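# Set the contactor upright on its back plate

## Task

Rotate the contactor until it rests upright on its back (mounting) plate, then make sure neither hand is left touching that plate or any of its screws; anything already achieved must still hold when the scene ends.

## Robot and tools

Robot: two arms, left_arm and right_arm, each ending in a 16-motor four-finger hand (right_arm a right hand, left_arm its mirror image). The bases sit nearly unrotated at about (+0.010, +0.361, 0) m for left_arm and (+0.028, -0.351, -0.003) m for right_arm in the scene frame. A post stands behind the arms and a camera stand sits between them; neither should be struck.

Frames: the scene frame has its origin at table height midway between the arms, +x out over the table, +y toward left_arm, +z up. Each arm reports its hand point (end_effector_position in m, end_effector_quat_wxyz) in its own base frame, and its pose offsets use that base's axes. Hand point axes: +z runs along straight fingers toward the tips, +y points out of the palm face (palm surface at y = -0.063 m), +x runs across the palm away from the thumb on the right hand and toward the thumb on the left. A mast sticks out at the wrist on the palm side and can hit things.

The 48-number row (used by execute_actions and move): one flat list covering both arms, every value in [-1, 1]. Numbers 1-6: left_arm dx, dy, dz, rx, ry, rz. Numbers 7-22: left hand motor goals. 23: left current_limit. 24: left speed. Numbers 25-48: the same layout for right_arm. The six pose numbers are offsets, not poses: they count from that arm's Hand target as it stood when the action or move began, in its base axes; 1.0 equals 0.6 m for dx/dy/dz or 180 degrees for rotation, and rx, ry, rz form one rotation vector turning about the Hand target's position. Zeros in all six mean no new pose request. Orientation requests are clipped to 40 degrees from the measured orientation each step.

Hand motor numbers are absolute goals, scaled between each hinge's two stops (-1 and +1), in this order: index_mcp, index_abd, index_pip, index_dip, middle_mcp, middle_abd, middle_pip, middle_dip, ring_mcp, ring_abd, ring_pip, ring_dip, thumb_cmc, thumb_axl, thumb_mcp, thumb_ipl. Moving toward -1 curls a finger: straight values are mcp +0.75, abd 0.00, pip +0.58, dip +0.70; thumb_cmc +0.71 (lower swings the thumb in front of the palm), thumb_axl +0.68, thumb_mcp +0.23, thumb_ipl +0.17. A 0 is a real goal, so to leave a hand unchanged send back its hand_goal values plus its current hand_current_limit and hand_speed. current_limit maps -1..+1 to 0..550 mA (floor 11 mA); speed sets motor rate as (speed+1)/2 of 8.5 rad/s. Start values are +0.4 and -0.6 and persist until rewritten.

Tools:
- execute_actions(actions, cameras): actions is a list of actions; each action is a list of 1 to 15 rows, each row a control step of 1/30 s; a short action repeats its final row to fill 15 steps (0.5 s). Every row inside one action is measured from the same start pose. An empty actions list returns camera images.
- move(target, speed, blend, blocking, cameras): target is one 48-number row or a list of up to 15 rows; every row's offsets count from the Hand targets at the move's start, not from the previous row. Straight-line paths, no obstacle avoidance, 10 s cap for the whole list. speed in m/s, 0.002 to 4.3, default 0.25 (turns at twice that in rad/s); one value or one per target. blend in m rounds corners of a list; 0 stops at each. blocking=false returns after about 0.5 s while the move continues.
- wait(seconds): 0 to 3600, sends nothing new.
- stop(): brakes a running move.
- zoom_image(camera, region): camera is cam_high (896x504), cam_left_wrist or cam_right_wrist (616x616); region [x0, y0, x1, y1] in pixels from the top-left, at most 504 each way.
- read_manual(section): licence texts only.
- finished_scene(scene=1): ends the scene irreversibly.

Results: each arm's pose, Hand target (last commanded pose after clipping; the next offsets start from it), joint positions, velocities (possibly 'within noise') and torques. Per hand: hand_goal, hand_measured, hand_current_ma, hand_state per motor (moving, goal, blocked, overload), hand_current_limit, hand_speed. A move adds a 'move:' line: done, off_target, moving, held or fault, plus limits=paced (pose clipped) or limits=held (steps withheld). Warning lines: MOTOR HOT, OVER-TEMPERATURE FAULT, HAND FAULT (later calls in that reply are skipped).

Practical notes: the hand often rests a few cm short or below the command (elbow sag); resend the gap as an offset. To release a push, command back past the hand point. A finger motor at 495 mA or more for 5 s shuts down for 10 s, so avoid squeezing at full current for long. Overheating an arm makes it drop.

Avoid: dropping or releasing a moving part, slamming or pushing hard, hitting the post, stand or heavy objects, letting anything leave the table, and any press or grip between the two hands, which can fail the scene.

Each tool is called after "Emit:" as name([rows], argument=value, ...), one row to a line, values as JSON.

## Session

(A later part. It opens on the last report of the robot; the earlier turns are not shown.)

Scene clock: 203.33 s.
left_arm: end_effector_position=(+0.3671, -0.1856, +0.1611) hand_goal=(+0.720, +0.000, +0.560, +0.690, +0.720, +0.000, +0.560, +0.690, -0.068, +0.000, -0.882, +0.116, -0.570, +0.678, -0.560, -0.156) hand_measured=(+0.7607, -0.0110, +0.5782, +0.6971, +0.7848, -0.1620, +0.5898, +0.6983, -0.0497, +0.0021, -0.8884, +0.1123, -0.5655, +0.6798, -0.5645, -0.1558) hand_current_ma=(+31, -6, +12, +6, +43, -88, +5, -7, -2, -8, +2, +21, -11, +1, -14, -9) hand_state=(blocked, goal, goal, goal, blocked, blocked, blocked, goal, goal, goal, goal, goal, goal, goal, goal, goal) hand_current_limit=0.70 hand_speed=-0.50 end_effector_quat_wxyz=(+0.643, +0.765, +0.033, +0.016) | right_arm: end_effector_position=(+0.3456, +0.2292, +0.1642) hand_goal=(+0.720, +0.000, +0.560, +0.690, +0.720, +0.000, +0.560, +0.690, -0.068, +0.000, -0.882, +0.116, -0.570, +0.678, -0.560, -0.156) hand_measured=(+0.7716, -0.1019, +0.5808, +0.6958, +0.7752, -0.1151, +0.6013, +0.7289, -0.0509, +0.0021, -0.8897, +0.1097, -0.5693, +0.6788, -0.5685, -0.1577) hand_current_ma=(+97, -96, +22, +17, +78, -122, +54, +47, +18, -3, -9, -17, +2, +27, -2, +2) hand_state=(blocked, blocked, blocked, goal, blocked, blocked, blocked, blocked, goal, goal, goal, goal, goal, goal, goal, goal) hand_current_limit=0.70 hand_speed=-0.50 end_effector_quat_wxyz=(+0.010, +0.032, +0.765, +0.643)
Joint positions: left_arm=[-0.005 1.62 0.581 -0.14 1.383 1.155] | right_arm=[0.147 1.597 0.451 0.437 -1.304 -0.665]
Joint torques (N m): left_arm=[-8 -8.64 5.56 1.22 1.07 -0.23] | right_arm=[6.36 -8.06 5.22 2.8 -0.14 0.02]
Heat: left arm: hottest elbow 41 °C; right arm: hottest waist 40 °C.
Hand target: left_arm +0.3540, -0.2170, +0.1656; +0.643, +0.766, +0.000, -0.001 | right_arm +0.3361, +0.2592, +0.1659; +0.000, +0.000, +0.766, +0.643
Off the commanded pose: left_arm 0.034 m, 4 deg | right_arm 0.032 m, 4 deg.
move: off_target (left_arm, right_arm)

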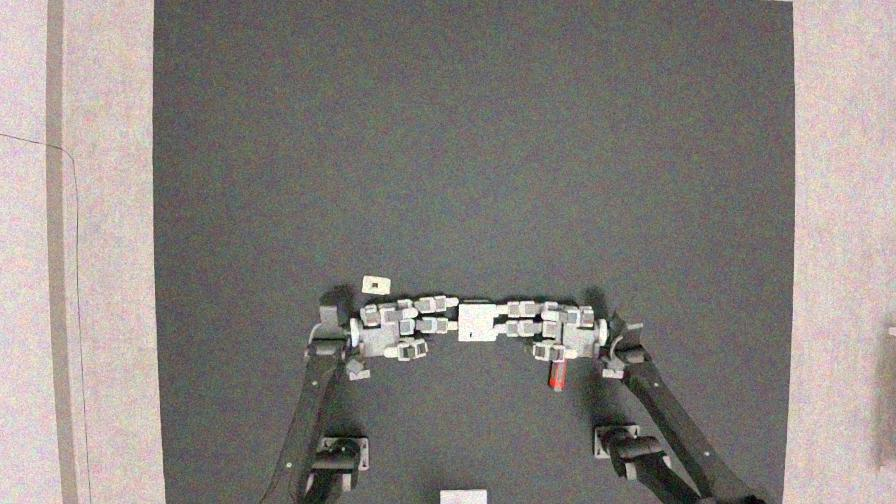

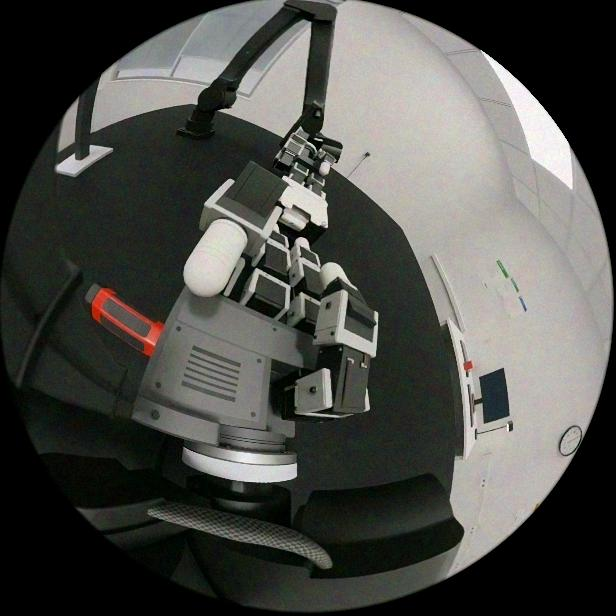

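Emit:
move([
  [0,0.09,0,0,0,0,0.72,0,0.56,0.69,0.72,0,0.56,0.69,-0.068,0,-0.883,0.116,-0.57,0.678,-0.56,-0.156,0.7,-0.5,0,0,0,0,0,0,0.72,0,0.56,0.69,0.72,0,0.56,0.69,-0.068,0,-0.883,0.116,-0.57,0.678,-0.56,-0.156,0.7,-0.5],
  [-0.015,0.07,0,0,0,0,0.72,0,0.56,0.69,0.72,0,0.56,0.69,-0.068,0,-0.883,0.116,-0.57,0.678,-0.56,-0.156,0.7,-0.5,0,0,0,0,0,0,0.72,0,0.56,0.69,0.72,0,0.56,0.69,-0.068,0,-0.883,0.116,-0.57,0.678,-0.56,-0.156,0.7,-0.5],
  [-0.045,0,0,0,0,0,0.72,0,0.56,0.69,0.72,0,0.56,0.69,-0.068,0,-0.883,0.116,-0.57,0.678,-0.56,-0.156,0.7,-0.5,0,0,0,0,0,0,0.72,0,0.56,0.69,0.72,0,0.56,0.69,-0.068,0,-0.883,0.116,-0.57,0.678,-0.56,-0.156,0.7,-0.5],
], speed=0.06, cameras=["cam_high"])

Emit:
zoom_image(camera="cam_high", region=[420, 250, 540, 350])

Scene clock: 209.40 s.
left_arm: end_effector_position=(+0.3409, -0.1799, +0.1611) hand_goal=(+0.720, +0.000, +0.560, +0.690, +0.720, +0.000, +0.560, +0.690, -0.068, +0.000, -0.882, +0.116, -0.570, +0.678, -0.560, -0.156) hand_measured=(+0.7728, -0.1312, +0.5885, +0.6983, +0.7788, -0.1297, +0.5847, +0.6971, -0.0497, +0.0036, -0.8884, +0.1123, -0.5655, +0.6809, -0.5636, -0.1558) hand_current_ma=(+45, -62, +20, +10, +24, -74, +3, +8, +10, +1, -13, +8, +5, +8, +3, -11) hand_state=(blocked, blocked, blocked, goal, blocked, blocked, blocked, goal, goal, goal, goal, goal, goal, goal, goal, goal) hand_current_limit=0.70 hand_speed=-0.50 end_effector_quat_wxyz=(+0.642, +0.766, +0.041, +0.019) | right_arm: end_effector_position=(+0.3436, +0.2366, +0.1636) hand_goal=(+0.720, +0.000, +0.560, +0.690, +0.720, +0.000, +0.560, +0.690, -0.068, +0.000, -0.882, +0.116, -0.570, +0.678, -0.560, -0.156) hand_measured=(+0.7703, -0.0052, +0.5757, +0.6945, +0.7728, -0.0316, +0.5911, +0.7162, -0.0509, +0.0036, -0.8884, +0.1110, -0.5693, +0.6788, -0.5685, -0.1577) hand_current_ma=(+86, +0, +22, +12, +63, -27, +32, +36, +3, +5, -20, -3, +19, +14, -7, -2) hand_state=(blocked, goal, goal, goal, blocked, blocked, blocked, blocked, goal, goal, goal, goal, goal, goal, goal, goal) hand_current_limit=0.70 hand_speed=-0.50 end_effector_quat_wxyz=(+0.011, +0.026, +0.767, +0.642)
Joint positions: left_arm=[0.012 1.56 0.505 -0.141 1.38 1.167] | right_arm=[0.168 1.602 0.451 0.462 -1.289 -0.652]
Joint torques (N m): left_arm=[-8.82 -7.18 5.81 1.35 1.05 -0.21] | right_arm=[4.78 -8.41 5.23 2.43 -0.65 -0.01]
Heat: left arm: hottest elbow 41 °C; right arm: hottest waist 40 °C.
Hand target: left_arm +0.3271, -0.2170, +0.1656; +0.643, +0.766, +0.000, -0.001 | right_arm +0.3360, +0.2592, +0.1660; +0.000, +0.000, +0.766, +0.643
Off the commanded pose: left_arm 0.040 m, 5 deg | right_arm 0.024 m, 3 deg.
move: off_target (left_arm)

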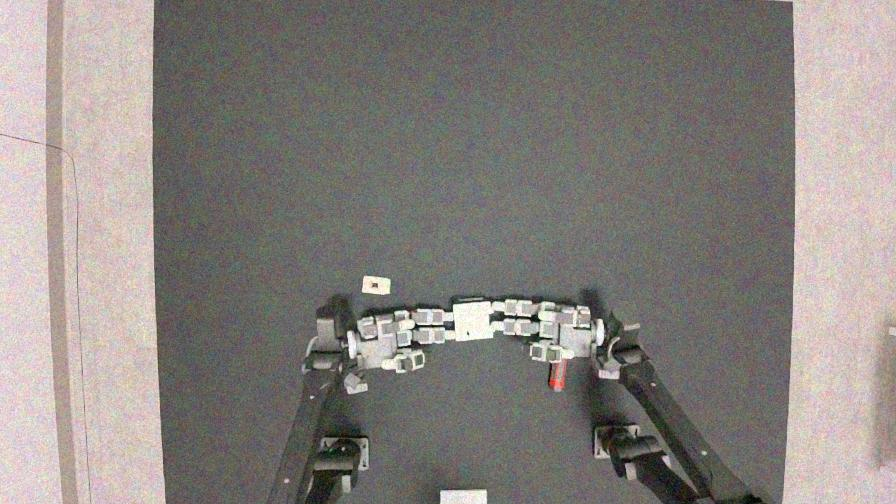

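Scaled by 4.200 from the camera's image (finer frame: 1280x720).

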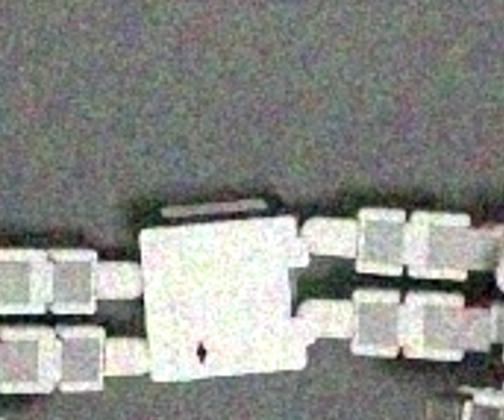

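Emit:
move([
  [0,0,0,0,0,0,0.72,0,0.56,0.69,0.72,0,0.56,0.69,-0.068,0,-0.883,0.116,-0.57,0.678,-0.56,-0.156,0.7,-0.5,0,-0.09,0,0,0,0,0.72,0,0.56,0.69,0.72,0,0.56,0.69,-0.068,0,-0.883,0.116,-0.57,0.678,-0.56,-0.156,0.7,-0.5],
  [0,0,0,0,0,0,0.72,0,0.56,0.69,0.72,0,0.56,0.69,-0.068,0,-0.883,0.116,-0.57,0.678,-0.56,-0.156,0.7,-0.5,-0.015,-0.07,0,0,0,0,0.72,0,0.56,0.69,0.72,0,0.56,0.69,-0.068,0,-0.883,0.116,-0.57,0.678,-0.56,-0.156,0.7,-0.5],
  [0,0,0,0,0,0,0.72,0,0.56,0.69,0.72,0,0.56,0.69,-0.068,0,-0.883,0.116,-0.57,0.678,-0.56,-0.156,0.7,-0.5,-0.037,0.01,0,0,0,0,0.72,0,0.56,0.69,0.72,0,0.56,0.69,-0.068,0,-0.883,0.116,-0.57,0.678,-0.56,-0.156,0.7,-0.5],
], speed=0.06, cameras=["cam_high"])

Emit:
zoom_image(camera="cam_high", region=[420, 250, 540, 350])

Scene clock: 214.67 s.
left_arm: end_effector_position=(+0.3403, -0.1918, +0.1623) hand_goal=(+0.720, +0.000, +0.560, +0.690, +0.720, +0.000, +0.560, +0.690, -0.068, +0.000, -0.882, +0.116, -0.570, +0.678, -0.560, -0.156) hand_measured=(+0.7631, -0.0066, +0.5782, +0.6971, +0.7848, -0.0389, +0.5885, +0.6971, -0.0497, +0.0021, -0.8871, +0.1123, -0.5655, +0.6809, -0.5636, -0.1558) hand_current_ma=(+26, -1, +7, +9, +72, -11, +12, -12, +15, -6, -14, -2, +3, +5, -11, -2) hand_state=(blocked, goal, goal, goal, blocked, blocked, blocked, goal, goal, goal, goal, goal, goal, goal, goal, goal) hand_current_limit=0.70 hand_speed=-0.50 end_effector_quat_wxyz=(+0.641, +0.767, +0.031, +0.017) | right_arm: end_effector_position=(+0.3304, +0.2244, +0.1660) hand_goal=(+0.720, +0.000, +0.560, +0.690, +0.720, +0.000, +0.560, +0.690, -0.068, +0.000, -0.882, +0.116, -0.570, +0.678, -0.560, -0.156) hand_measured=(+0.7921, -0.0272, +0.5949, +0.7022, +0.8017, -0.1634, +0.6065, +0.7060, -0.0509, +0.0036, -0.8897, +0.1097, -0.5693, +0.6788, -0.5685, -0.1587) hand_current_ma=(+124, -13, +37, +29, +130, -165, +54, +19, +19, +3, -14, -16, +12, +0, -11, +12) hand_state=(blocked, blocked, blocked, goal, blocked, blocked, blocked, goal, goal, goal, goal, goal, goal, goal, goal, goal) hand_current_limit=0.70 hand_speed=-0.50 end_effector_quat_wxyz=(+0.025, +0.044, +0.766, +0.641)
Joint positions: left_arm=[-0.025 1.559 0.494 -0.034 1.37 1.077] | right_arm=[0.145 1.556 0.383 0.527 -1.271 -0.606]
Joint torques (N m): left_arm=[-6.89 -6.77 5.59 0.73 1.33 -0.02] | right_arm=[8.82 -6.59 5.2 2.82 -0.47 -0.04]
Heat: left arm: hottest elbow 41 °C; right arm: hottest waist 40 °C.
Hand target: left_arm +0.3271, -0.2169, +0.1657; +0.643, +0.766, +0.000, -0.001 | right_arm +0.3138, +0.2652, +0.1660; +0.000, +0.000, +0.766, +0.643
Off the commanded pose: left_arm 0.029 m, 4 deg | right_arm 0.044 m, 6 deg.
move: off_target (right_arm)

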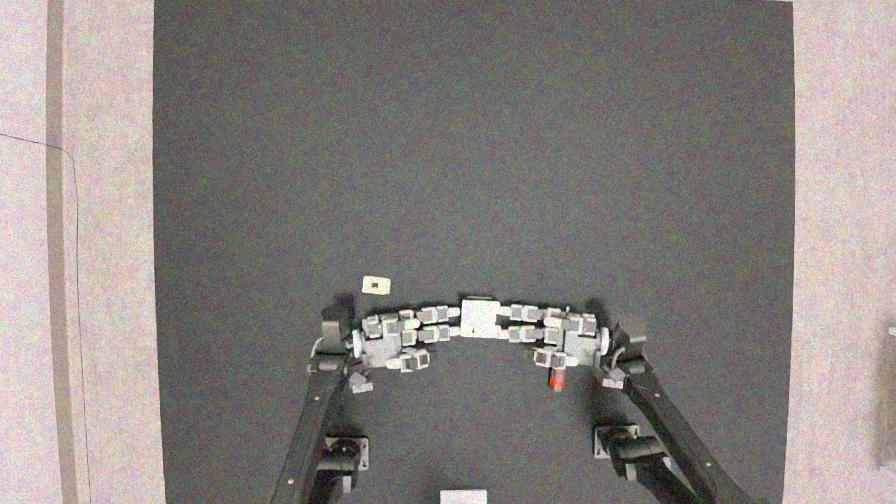

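Scaled by 4.200 from the camera's image (finer frame: 1280x720).

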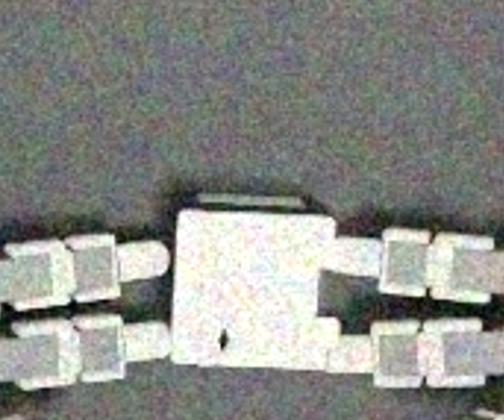

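Emit:
move([
  [0.06,-0.01,0.025,0,0.055,0,0.67,0,0.54,0.68,0.67,0,0.54,0.68,-0.068,0,-0.883,0.116,-0.57,0.678,-0.56,-0.156,0.74,-0.5,0.06,0.01,0.025,0,0.055,0,0.67,0,0.54,0.68,0.67,0,0.54,0.68,-0.068,0,-0.883,0.116,-0.57,0.678,-0.56,-0.156,0.74,-0.5],
  [0.113,-0.015,0.032,0,0.111,0,0.67,0,0.54,0.68,0.67,0,0.54,0.68,-0.068,0,-0.883,0.116,-0.57,0.678,-0.56,-0.156,0.74,-0.5,0.113,0.015,0.032,0,0.111,0,0.67,0,0.54,0.68,0.67,0,0.54,0.68,-0.068,0,-0.883,0.116,-0.57,0.678,-0.56,-0.156,0.74,-0.5],
], speed=0.06, blend=0.01, cameras=["all"])

Emit:
zoom_image(camera="cam_high", region=[420, 250, 540, 350])

Emit:
zoom_image(camera="cam_left_wrist", region=[230, 130, 430, 290])

Scene clock: 220.37 s.
left_arm: end_effector_position=(+0.3913, -0.1945, +0.1684) hand_goal=(+0.670, +0.000, +0.540, +0.680, +0.670, +0.000, +0.540, +0.680, -0.068, +0.000, -0.882, +0.116, -0.570, +0.678, -0.560, -0.156) hand_measured=(+0.7342, -0.1385, +0.5693, +0.6830, +0.7137, -0.0052, +0.5552, +0.6881, -0.0497, +0.0036, -0.8884, +0.1123, -0.5655, +0.6809, -0.5645, -0.1558) hand_current_ma=(+45, -61, +24, +16, +16, -10, -6, -2, -6, -6, -2, +13, -2, +8, -10, +1) hand_state=(blocked, blocked, blocked, goal, blocked, goal, goal, goal, goal, goal, goal, goal, goal, goal, goal, goal) hand_current_limit=0.74 hand_speed=-0.50 end_effector_quat_wxyz=(+0.628, +0.754, +0.155, -0.118) | right_arm: end_effector_position=(+0.3839, +0.2412, +0.1641) hand_goal=(+0.670, +0.000, +0.540, +0.680, +0.670, +0.000, +0.540, +0.680, -0.068, +0.000, -0.882, +0.116, -0.570, +0.678, -0.560, -0.156) hand_measured=(+0.7101, +0.2790, +0.5564, +0.6932, +0.7921, -0.0462, +0.6013, +0.7162, -0.0509, +0.0021, -0.8884, +0.1110, -0.5693, +0.6788, -0.5675, -0.1577) hand_current_ma=(+60, +320, +21, +19, +206, -32, +88, +52, -2, -7, -10, -8, +5, +5, -2, +9) hand_state=(blocked, blocked, goal, goal, blocked, blocked, blocked, blocked, goal, goal, goal, goal, goal, goal, goal, goal) hand_current_limit=0.74 hand_speed=-0.50 end_effector_quat_wxyz=(-0.112, +0.160, +0.756, +0.624)
Joint positions: left_arm=[-0.034 1.567 0.635 -0.377 1.379 0.915] | right_arm=[0.181 1.556 0.514 0.282 -1.283 -0.352]
Joint torques (N m): left_arm=[-7.36 -6.65 10.96 0.14 2.26 -0.01] | right_arm=[5.42 -9.23 9.87 1.44 -2.6 -0.02]
Heat: left arm: hottest elbow 41 °C; right arm: hottest waist 40 °C.
Hand target: left_arm +0.3948, -0.2260, +0.1848; +0.633, +0.754, +0.111, -0.133 | right_arm +0.3817, +0.2742, +0.1851; -0.133, +0.111, +0.755, +0.633
Off the commanded pose: left_arm 0.036 m, 5 deg | right_arm 0.039 m, 6 deg.
move: off_target (left_arm, right_arm)

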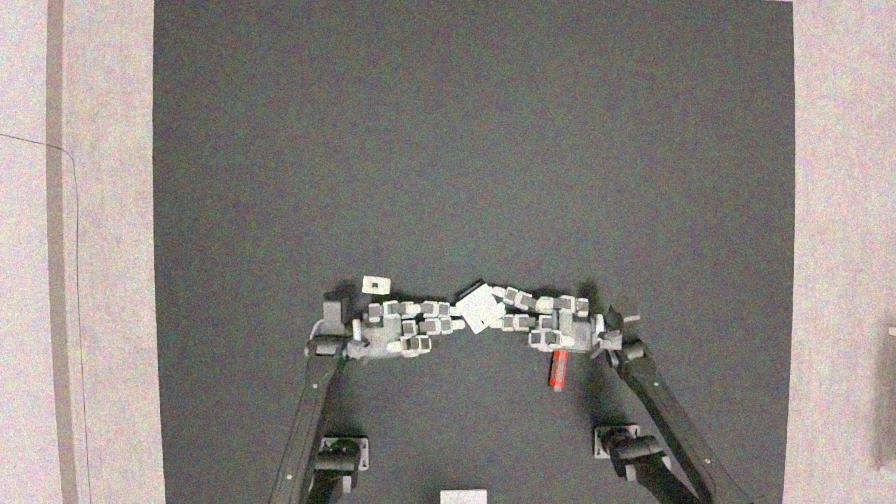

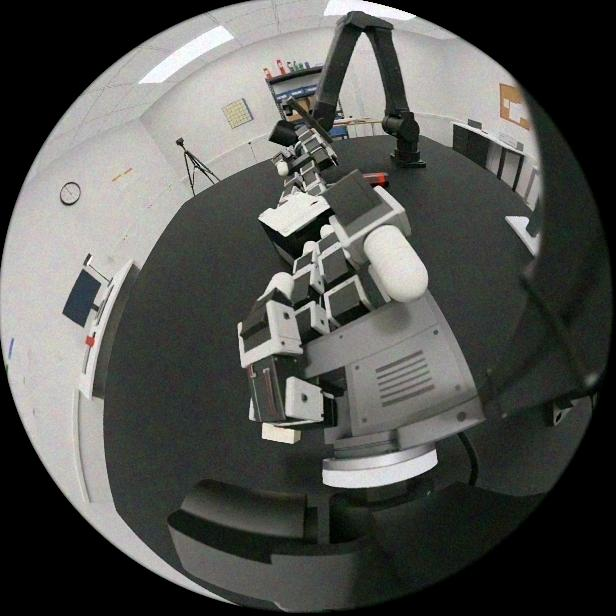

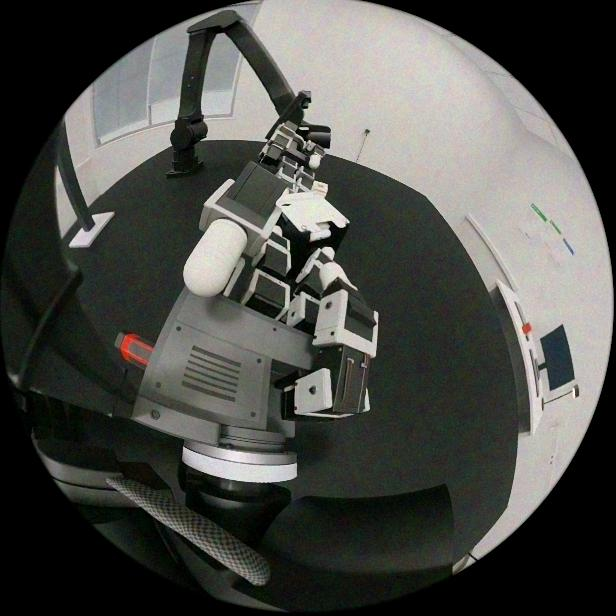

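Scaled by 4.200 from the camera's image (finer frame: 1280x720).

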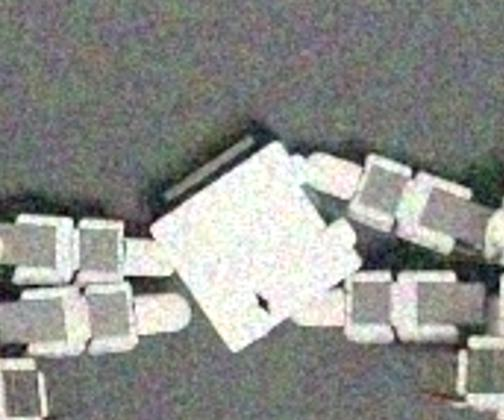

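Scaled by 2.520 from the camera's image (finer frame: 880x880).

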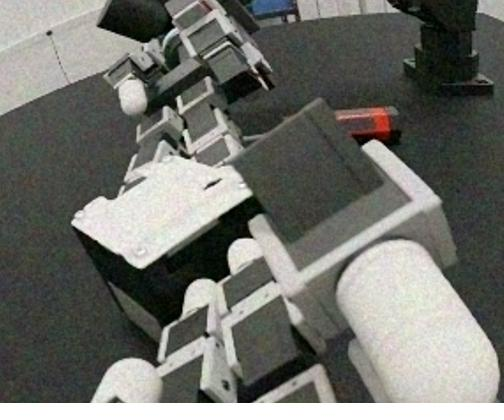

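Emit:
move([
  [0,0.13,0,0,0,0,0.67,0,0.54,0.68,0.67,0,0.54,0.68,-0.068,0,-0.883,0.116,-0.57,0.678,-0.56,-0.156,0.6,-0.5,0,-0.16,0,0,0,0,0.67,0,0.54,0.68,0.67,0,0.54,0.68,-0.068,0,-0.883,0.116,-0.57,0.678,-0.56,-0.156,0.6,-0.5],
  [0.049,0.13,-0.06,0,-0.111,0,0.616,-0.13,0.576,0.696,0.616,0,0.576,0.696,0.616,0.13,0.576,0.696,-0.57,0.678,-0.56,-0.156,0.6,-0.5,0.017,-0.16,-0.06,0,-0.111,0,0.616,-0.13,0.576,0.696,0.616,0,0.576,0.696,0.616,0.13,0.576,0.696,-0.57,0.678,-0.56,-0.156,0.6,-0.5],
], speed=0.1, cameras=["all"])

Emit:
zoom_image(camera="cam_high", region=[400, 240, 560, 360])

Scene clock: 230.50 s.
left_arm: end_effector_position=(+0.4133, -0.1470, +0.1403) hand_goal=(+0.616, -0.130, +0.576, +0.696, +0.616, +0.000, +0.576, +0.696, +0.616, +0.130, +0.576, +0.696, -0.570, +0.678, -0.560, -0.156) hand_measured=(+0.6546, -0.1239, +0.5795, +0.6907, +0.6594, -0.0037, +0.5795, +0.6932, +0.6401, +0.1296, +0.5834, +0.7009, -0.5655, +0.6809, -0.5636, -0.1558) hand_current_ma=(+28, -9, +21, +1, +37, +2, +7, +1, +13, -10, -1, +16, +0, +28, -3, -5) hand_state=(blocked, goal, goal, goal, blocked, goal, goal, goal, blocked, goal, goal, goal, goal, goal, goal, goal) hand_current_limit=0.60 hand_speed=-0.50 end_effector_quat_wxyz=(+0.642, +0.766, +0.022, -0.023) | right_arm: end_effector_position=(+0.3794, +0.1825, +0.1454) hand_goal=(+0.616, -0.130, +0.576, +0.696, +0.616, +0.000, +0.576, +0.696, +0.616, +0.130, +0.576, +0.696, -0.570, +0.678, -0.560, -0.156) hand_measured=(+0.6630, -0.1268, +0.5795, +0.6945, +0.6618, -0.0037, +0.5795, +0.6920, +0.6425, +0.1296, +0.5834, +0.7022, -0.5680, +0.6798, -0.5675, -0.1577) hand_current_ma=(+78, -6, +1, +12, +48, -4, -1, +1, +23, -9, +6, -8, +6, +16, +0, -6) hand_state=(blocked, goal, goal, goal, blocked, goal, goal, goal, blocked, goal, goal, goal, goal, goal, goal, goal) hand_current_limit=0.60 hand_speed=-0.50 end_effector_quat_wxyz=(-0.016, +0.004, +0.765, +0.644)
Joint positions: left_arm=[0.101 1.904 0.937 -1.15 1.365 2.062] | right_arm=[-0.008 1.774 0.767 -0.716 -1.398 -1.695]
Joint torques (N m): left_arm=[-1.9 -10.29 7.99 -0.38 1.51 0.11] | right_arm=[-0.32 -11.58 6.12 1.05 -1.27 -0.01]
Heat: left arm: hottest elbow 41 °C; right arm: hottest waist 40 °C.
Hand target: left_arm +0.4243, -0.1479, +0.1489; +0.643, +0.766, +0.000, +0.000 | right_arm +0.3918, +0.1782, +0.1492; +0.000, +0.000, +0.766, +0.643
Off the commanded pose: left_arm 0.014 m, 4 deg | right_arm 0.014 m, 2 deg.
move: off_target (left_arm, right_arm); target 2's new numbers were sent with left_arm's hand 0.014 m and 4 deg from that target

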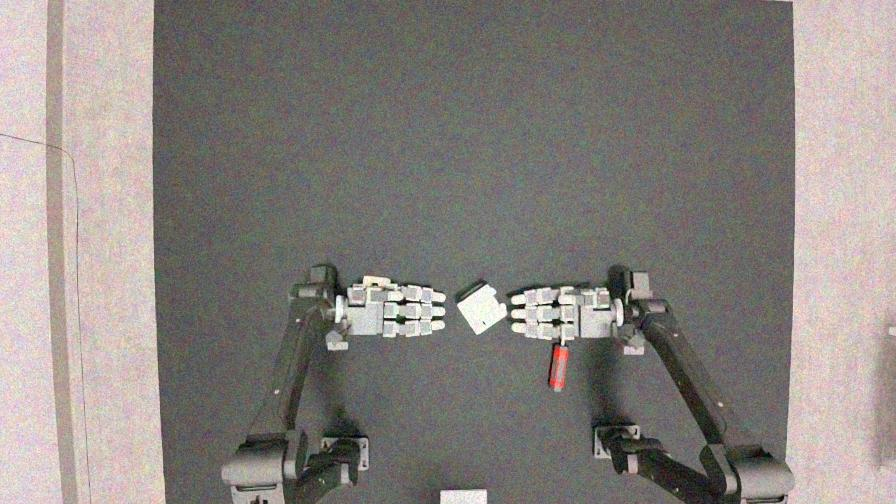

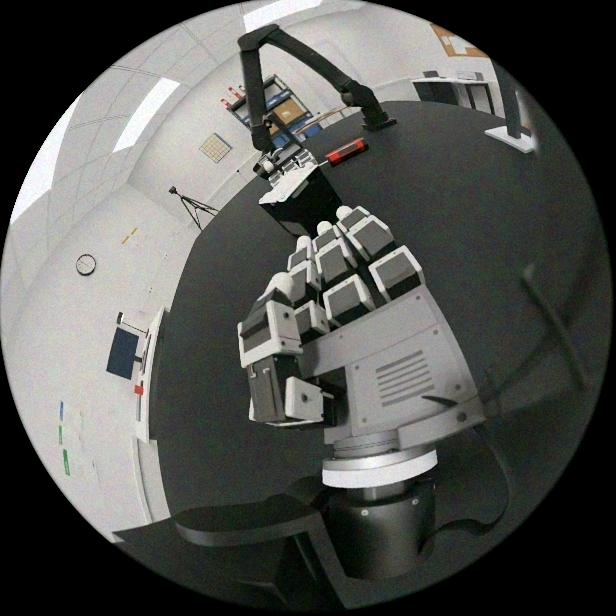

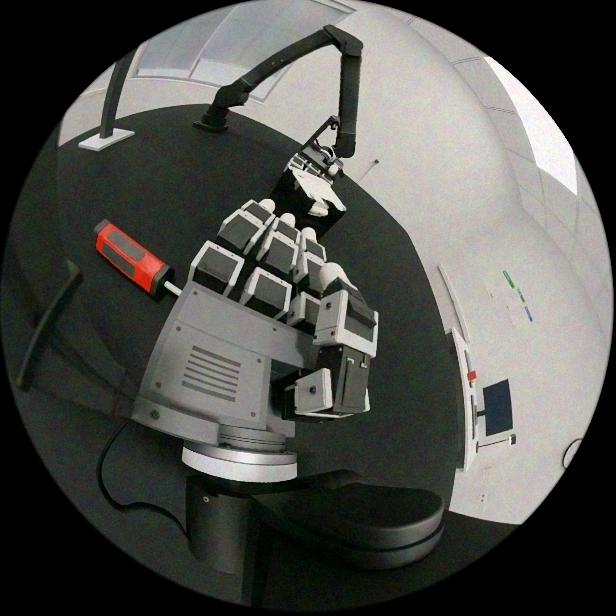

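Scaled by 3.150 from the camera's image (finer frame: 1280x720).

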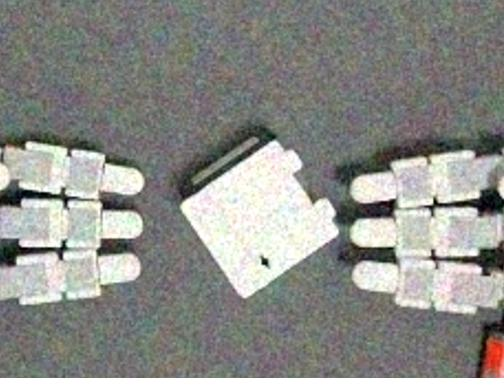

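Emit:
move([
  [-0.01,-0.11,0,0,0,0,0.616,-0.13,0.576,0.696,0.616,0,0.576,0.696,0.616,0.13,0.576,0.696,-0.57,0.678,-0.56,-0.156,0.7,-0.5,-0.01,0.077,0,0,0,0,0.616,-0.13,0.576,0.696,0.616,0,0.576,0.696,0.616,0.13,0.576,0.696,-0.57,0.678,-0.56,-0.156,0.7,-0.5],
  [0.055,-0.14,0,0,0,0,0.616,-0.13,0.576,0.696,0.616,0,0.576,0.696,0.616,0.13,0.576,0.696,-0.57,0.678,-0.56,-0.156,0.7,-0.5,-0.085,0.107,0,0,0,0,0.616,-0.13,0.576,0.696,0.616,0,0.576,0.696,0.616,0.13,0.576,0.696,-0.57,0.678,-0.56,-0.156,0.7,-0.5],
], speed=0.06, cameras=["cam_high"])

Emit:
zoom_image(camera="cam_high", region=[400, 240, 560, 360])

Scene clock: 235.30 s.
left_arm: end_effector_position=(+0.4496, -0.1909, +0.1366) hand_goal=(+0.616, -0.130, +0.576, +0.696, +0.616, +0.000, +0.576, +0.696, +0.616, +0.130, +0.576, +0.696, -0.570, +0.678, -0.560, -0.156) hand_measured=(+0.6546, -0.1180, +0.5795, +0.6945, +0.6570, +0.0095, +0.5924, +0.7009, +0.6389, +0.0417, +0.5821, +0.6983, -0.5655, +0.6809, -0.5636, -0.1558) hand_current_ma=(+5, +2, -3, +8, +7, +6, +11, +12, +21, -39, -14, +5, +7, +3, -15, -2) hand_state=(blocked, goal, goal, goal, blocked, goal, goal, goal, blocked, blocked, goal, goal, goal, goal, goal, goal) hand_current_limit=0.70 hand_speed=-0.50 end_effector_quat_wxyz=(+0.644, +0.764, +0.041, +0.005) | right_arm: end_effector_position=(+0.3574, +0.2131, +0.1400) hand_goal=(+0.616, -0.130, +0.576, +0.696, +0.616, +0.000, +0.576, +0.696, +0.616, +0.130, +0.576, +0.696, -0.570, +0.678, -0.560, -0.156) hand_measured=(+0.6618, -0.0403, +0.5847, +0.6945, +0.6353, -0.0140, +0.5795, +0.6945, +0.6437, +0.1223, +0.5847, +0.7009, -0.5680, +0.6788, -0.5675, -0.1577) hand_current_ma=(+60, +82, +21, +11, +3, -4, -3, +4, +22, +1, -1, +4, -8, +12, -11, +1) hand_state=(blocked, blocked, goal, goal, goal, goal, goal, goal, blocked, goal, goal, goal, goal, goal, goal, goal) hand_current_limit=0.70 hand_speed=-0.50 end_effector_quat_wxyz=(+0.013, +0.042, +0.769, +0.638)
Joint positions: left_arm=[-0.017 1.832 0.801 -0.116 1.382 1.095] | right_arm=[0.093 1.675 0.483 0.347 -1.319 -0.796]
Joint torques (N m): left_arm=[-8.94 -9.58 10.24 1.48 0.79 -0.43] | right_arm=[6.07 -10.87 3.64 2.43 -1.45 -0.04]
Heat: left arm: hottest elbow 42 °C; right arm: hottest waist 40 °C.
Hand target: left_arm +0.4573, -0.2320, +0.1488; +0.643, +0.766, +0.000, -0.001 | right_arm +0.3408, +0.2424, +0.1491; +0.000, +0.000, +0.766, +0.643
Off the commanded pose: left_arm 0.044 m, 5 deg | right_arm 0.035 m, 5 deg.
move: off_target (left_arm, right_arm)

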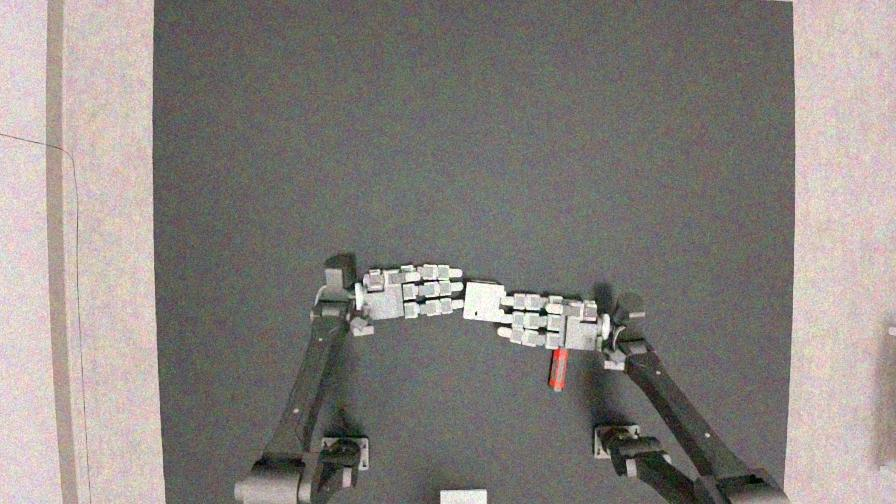

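Scaled by 3.150 from the camera's image (finer frame: 1280x720).

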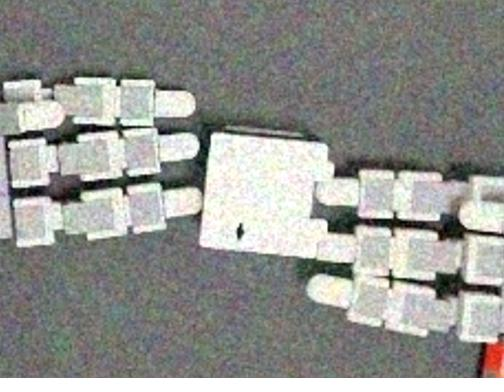

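Emit:
move([
  [0,0.128,0.01,0,0,0,0.616,-0.13,0.576,0.696,0.616,0,0.576,0.696,0.616,0.13,0.576,0.696,-0.57,0.678,-0.56,-0.156,0.7,-0.5,0,-0.129,0,0,0,0,0.616,-0.13,0.576,0.696,0.616,0,0.576,0.696,0.616,0.13,0.576,0.696,-0.57,0.678,-0.56,-0.156,0.7,-0.5],
  [-0.0705,0.128,0.005,0,0,0,0.616,-0.13,0.576,0.696,0.616,0,0.576,0.696,0.616,0.13,0.576,0.696,-0.57,0.678,-0.56,-0.156,0.7,-0.5,0.105,-0.129,-0.015,0,0,0,0.616,-0.13,0.576,0.696,0.616,0,0.576,0.696,0.616,0.13,0.576,0.696,-0.57,0.678,-0.56,-0.156,0.7,-0.5],
], speed=0.1, cameras=["all"])

Emit:
zoom_image(camera="cam_high", region=[400, 240, 560, 360])

Scene clock: 240.63 s.
left_arm: end_effector_position=(+0.4168, -0.1576, +0.1423) hand_goal=(+0.616, -0.130, +0.576, +0.696, +0.616, +0.000, +0.576, +0.696, +0.616, +0.130, +0.576, +0.696, -0.570, +0.678, -0.560, -0.156) hand_measured=(+0.6546, -0.1180, +0.5795, +0.6945, +0.6570, +0.0095, +0.5924, +0.7009, +0.6461, +0.1267, +0.5847, +0.6996, -0.5655, +0.6809, -0.5636, -0.1558) hand_current_ma=(+24, -16, +1, -17, +4, +1, +0, -3, +27, -17, -5, +9, -1, +6, +3, +1) hand_state=(blocked, goal, goal, goal, blocked, goal, goal, goal, blocked, goal, goal, goal, goal, goal, goal, goal) hand_current_limit=0.70 hand_speed=-0.50 end_effector_quat_wxyz=(+0.645, +0.764, +0.011, -0.014) | right_arm: end_effector_position=(+0.3934, +0.1672, +0.1377) hand_goal=(+0.616, -0.130, +0.576, +0.696, +0.616, +0.000, +0.576, +0.696, +0.616, +0.130, +0.576, +0.696, -0.570, +0.678, -0.560, -0.156) hand_measured=(+0.6534, -0.1224, +0.5847, +0.6958, +0.6353, -0.0081, +0.5782, +0.6958, +0.6329, +0.1252, +0.5834, +0.7009, -0.5693, +0.6798, -0.5685, -0.1577) hand_current_ma=(+47, +5, +17, +7, +6, -3, -8, +6, +13, -10, -11, +2, -4, +6, -2, +5) hand_state=(blocked, goal, goal, goal, goal, goal, goal, goal, goal, goal, goal, goal, goal, goal, goal, goal) hand_current_limit=0.70 hand_speed=-0.50 end_effector_quat_wxyz=(-0.008, +0.007, +0.764, +0.646)
Joint positions: left_arm=[0.072 1.892 0.931 -1.048 1.385 1.977] | right_arm=[-0.048 1.841 0.831 -0.857 -1.396 -1.85]
Joint torques (N m): left_arm=[0.73 -12.34 4.72 -0.85 0.99 0.18] | right_arm=[0.15 -11.93 6.5 -0.29 -0.98 -0.19]
Heat: left arm: hottest elbow 42 °C; right arm: hottest waist 40 °C.
Hand target: left_arm +0.4149, -0.1552, +0.1518; +0.643, +0.766, +0.000, -0.001 | right_arm +0.4038, +0.1650, +0.1401; +0.000, +0.000, +0.766, +0.643
Off the commanded pose: left_arm 0.010 m, 2 deg | right_arm 0.011 m, 1 deg.
move: off_target (right_arm)

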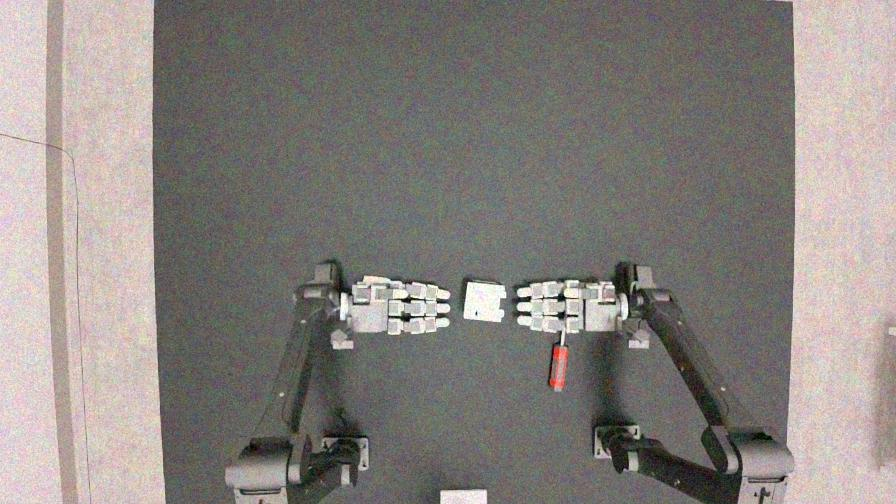

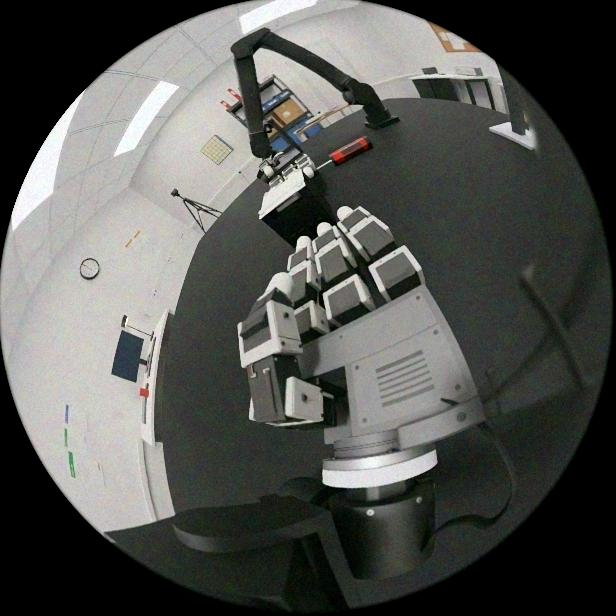

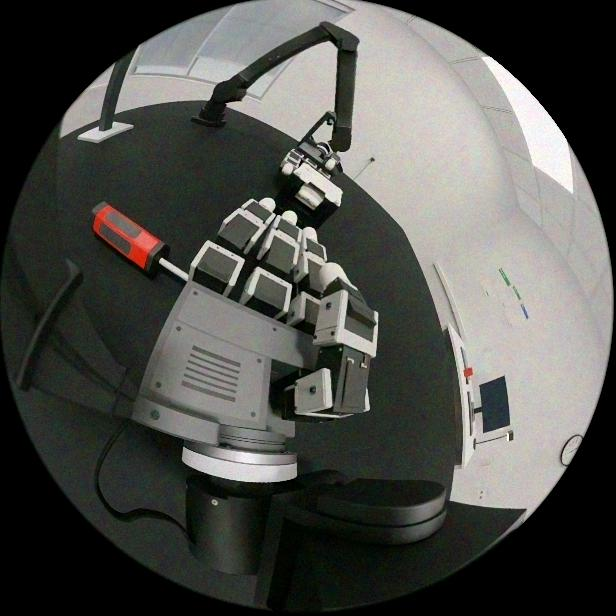

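Scaled by 3.150 from the camera's image (finer frame: 1280x720).

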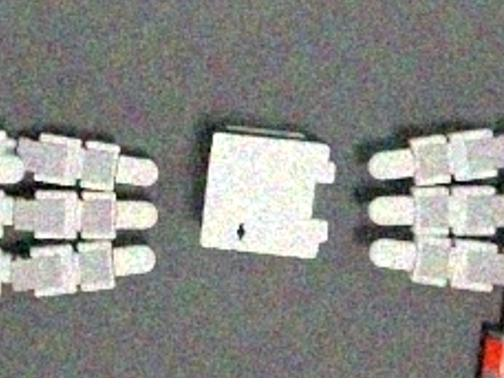

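Emit:
move([
  [0.017,-0.055,0,0,0,0,0.616,-0.13,0.576,0.696,0.616,0,0.576,0.696,0.616,0.13,0.576,0.696,-0.57,0.678,-0.56,-0.156,0.7,-0.5,0.017,0.05,0,0,0,0,0.616,-0.13,0.576,0.696,0.616,0,0.576,0.696,0.616,0.13,0.576,0.696,-0.57,0.678,-0.56,-0.156,0.7,-0.5],
  [-0.003,-0.14,0,0,0,0,0.616,-0.13,0.576,0.696,0.616,0,0.576,0.696,0.616,0.13,0.576,0.696,-0.57,0.678,-0.56,-0.156,0.7,-0.5,-0.003,0.132,0,0,0,0,0.616,-0.13,0.576,0.696,0.616,0,0.576,0.696,0.616,0.13,0.576,0.696,-0.57,0.678,-0.56,-0.156,0.7,-0.5],
], speed=0.06, blend=0.01, cameras=["cam_high", "cam_left_wrist"])

Emit:
zoom_image(camera="cam_high", region=[400, 240, 560, 360])

Emit:
zoom_image(camera="cam_left_wrist", region=[230, 130, 430, 290])

Scene clock: 244.77 s.
left_arm: end_effector_position=(+0.4242, -0.1990, +0.1391) hand_goal=(+0.616, -0.130, +0.576, +0.696, +0.616, +0.000, +0.576, +0.696, +0.616, +0.130, +0.576, +0.696, -0.570, +0.678, -0.560, -0.156) hand_measured=(+0.6546, -0.1400, +0.5795, +0.6932, +0.6594, -0.1385, +0.5975, +0.7022, +0.6510, +0.0183, +0.5885, +0.6996, -0.5655, +0.6798, -0.5636, -0.1558) hand_current_ma=(+27, +0, +2, -2, +25, -84, +2, -10, +6, -68, -4, +16, +15, +14, -2, +5) hand_state=(blocked, goal, goal, goal, blocked, blocked, blocked, goal, blocked, blocked, goal, goal, goal, goal, goal, goal) hand_current_limit=0.70 hand_speed=-0.50 end_effector_quat_wxyz=(+0.640, +0.767, +0.040, +0.011) | right_arm: end_effector_position=(+0.4133, +0.2066, +0.1273) hand_goal=(+0.616, -0.130, +0.576, +0.696, +0.616, +0.000, +0.576, +0.696, +0.616, +0.130, +0.576, +0.696, -0.570, +0.678, -0.560, -0.156) hand_measured=(+0.6329, -0.1385, +0.5795, +0.6958, +0.6305, +0.0124, +0.5782, +0.6894, +0.6401, +0.1604, +0.5834, +0.7009, -0.5693, +0.6798, -0.5675, -0.1577) hand_current_ma=(+34, -2, +8, +9, +10, -2, -11, +1, +16, +15, -1, -2, +4, -2, -16, +14) hand_state=(goal, goal, goal, goal, goal, goal, goal, goal, blocked, blocked, goal, goal, goal, goal, goal, goal) hand_current_limit=0.70 hand_speed=-0.50 end_effector_quat_wxyz=(+0.008, +0.041, +0.766, +0.642)
Joint positions: left_arm=[-0.039 1.778 0.704 0.037 1.36 0.992] | right_arm=[0.063 1.803 0.657 0.199 -1.352 -0.895]
Joint torques (N m): left_arm=[-8.23 -11.63 6.32 1.61 1.07 -0.37] | right_arm=[6.77 -14.04 4.53 2.45 -0.81 0.13]
Heat: left arm: hottest elbow 42 °C; right arm: hottest waist 40 °C.
Hand target: left_arm +0.4131, -0.2392, +0.1519; +0.643, +0.766, +0.000, -0.001 | right_arm +0.4020, +0.2442, +0.1401; +0.000, +0.000, +0.766, +0.643
Off the commanded pose: left_arm 0.044 m, 5 deg | right_arm 0.041 m, 5 deg.
move: off_target (left_arm, right_arm)

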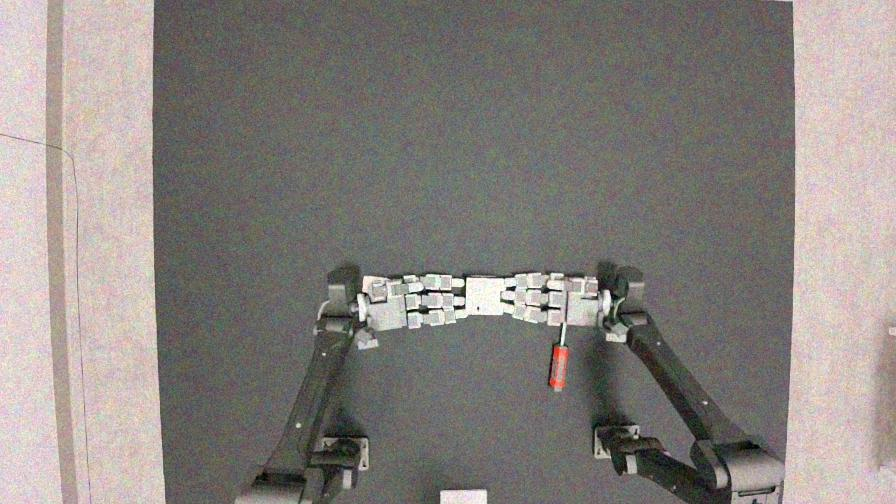

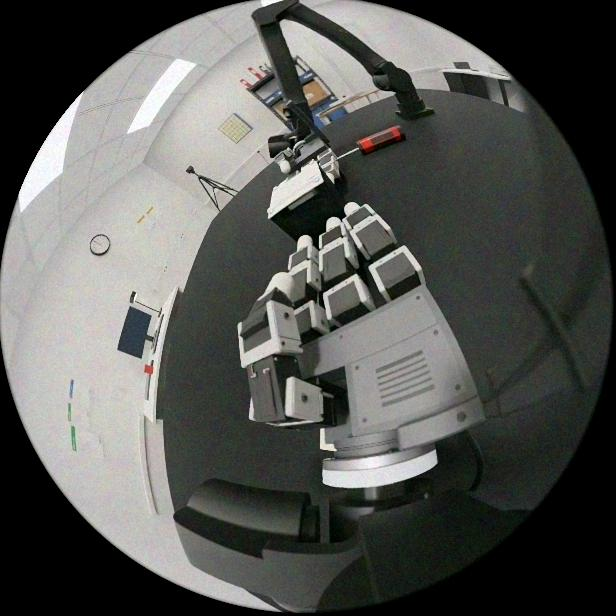

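Scaled by 3.150 from the camera's image (finer frame: 1280x720).

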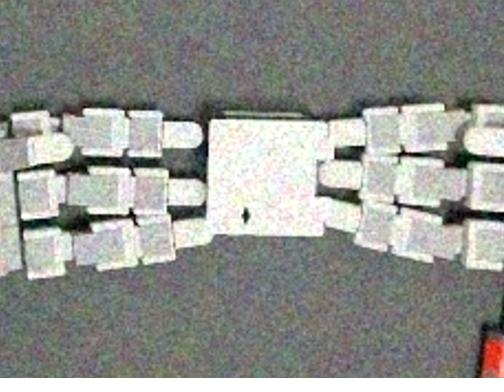

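Scaled by 2.520 from the camera's image (finer frame: 880x880).

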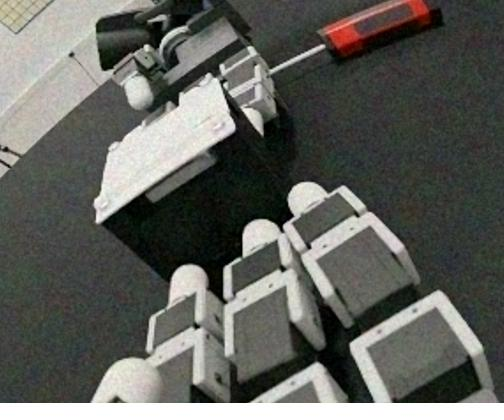

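Emit:
move([
  [0,-0.015,0.0,0,0,0,0.48,-0.13,0.5,0.65,0.48,0,0.5,0.65,0.48,0.13,0.5,0.65,-0.57,0.678,-0.56,-0.156,0.74,-0.8,0,0.015,0.015,0,0,0,0.48,-0.13,0.5,0.65,0.48,0,0.5,0.65,0.48,0.13,0.5,0.65,-0.57,0.678,-0.56,-0.156,0.74,-0.8],
  [0,-0.02,0.05,0,0,0,0.48,-0.13,0.5,0.65,0.48,0,0.5,0.65,0.48,0.13,0.5,0.65,-0.57,0.678,-0.56,-0.156,0.74,-0.8,0,0.02,0.065,0,0,0,0.48,-0.13,0.5,0.65,0.48,0,0.5,0.65,0.48,0.13,0.5,0.65,-0.57,0.678,-0.56,-0.156,0.74,-0.8],
], speed=0.04, cameras=["cam_high", "cam_left_wrist"])

Emit:
zoom_image(camera="cam_high", region=[400, 240, 560, 360])

Emit:
zoom_image(camera="cam_left_wrist", region=[230, 130, 430, 290])

Scene clock: 248.17 s.
left_arm: end_effector_position=(+0.4311, -0.2064, +0.1525) hand_goal=(+0.480, -0.130, +0.500, +0.650, +0.480, +0.000, +0.500, +0.650, +0.480, +0.130, +0.500, +0.650, -0.570, +0.678, -0.560, -0.156) hand_measured=(+0.5255, -0.1107, +0.5192, +0.6563, +0.6920, -0.0184, +0.6232, +0.7200, +0.5292, +0.1208, +0.5167, +0.6576, -0.5655, +0.6809, -0.5645, -0.1558) hand_current_ma=(+27, +7, +25, +1, +269, -13, +97, +58, +24, -22, -6, +9, +0, -2, -4, +3) hand_state=(blocked, goal, goal, goal, blocked, goal, blocked, blocked, blocked, goal, goal, goal, goal, goal, goal, goal) hand_current_limit=0.74 hand_speed=-0.80 end_effector_quat_wxyz=(+0.630, +0.774, +0.062, +0.012) | right_arm: end_effector_position=(+0.4219, +0.2144, +0.1537) hand_goal=(+0.480, -0.130, +0.500, +0.650, +0.480, +0.000, +0.500, +0.650, +0.480, +0.130, +0.500, +0.650, -0.570, +0.678, -0.560, -0.156) hand_measured=(+0.5231, -0.0447, +0.5154, +0.6537, +0.6968, +0.2043, +0.6270, +0.7353, +0.5292, +0.1384, +0.5154, +0.6576, -0.5693, +0.6798, -0.5675, -0.1577) hand_current_ma=(+63, +92, +20, +15, +431, +234, +202, +139, +73, +10, +7, +15, +3, -3, +7, +9) hand_state=(blocked, blocked, goal, goal, blocked, blocked, blocked, blocked, blocked, goal, goal, goal, goal, goal, goal, goal) hand_current_limit=0.74 hand_speed=-0.80 end_effector_quat_wxyz=(+0.020, +0.057, +0.773, +0.632)
Joint positions: left_arm=[-0.058 1.723 0.687 0.107 1.311 0.851] | right_arm=[0.084 1.714 0.647 0.235 -1.294 -0.77]
Joint torques (N m): left_arm=[-9.7 -12.57 7.51 0.96 2.37 -0.11] | right_arm=[7.47 -15.27 5.91 1.29 -2.4 -0.07]
Heat: left arm: hottest elbow 42 °C; right arm: hottest waist 40 °C.
Hand target: left_arm +0.4131, -0.2512, +0.1818; +0.643, +0.766, +0.000, -0.001 | right_arm +0.4020, +0.2562, +0.1792; +0.000, +0.000, +0.766, +0.643
Off the commanded pose: left_arm 0.056 m, 7 deg | right_arm 0.053 m, 7 deg.
move: off_target (left_arm, right_arm)

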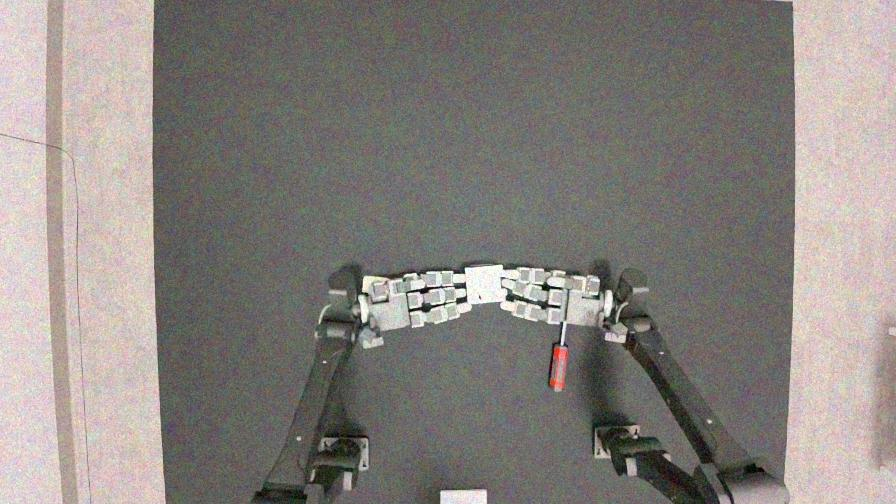

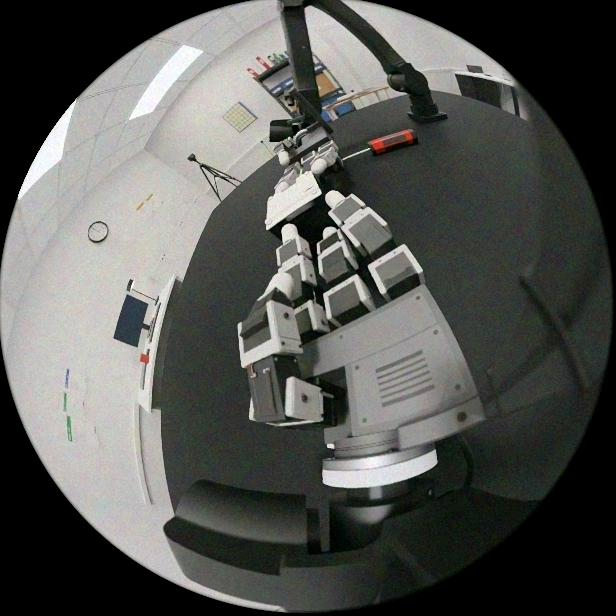

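Scaled by 3.150 from the camera's image (finer frame: 1280x720).

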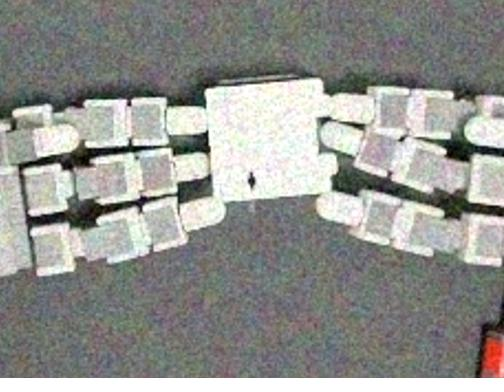

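Scaled by 2.520 from the camera's image (finer frame: 880x880).

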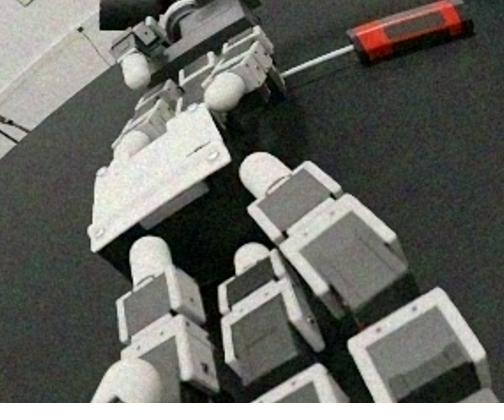

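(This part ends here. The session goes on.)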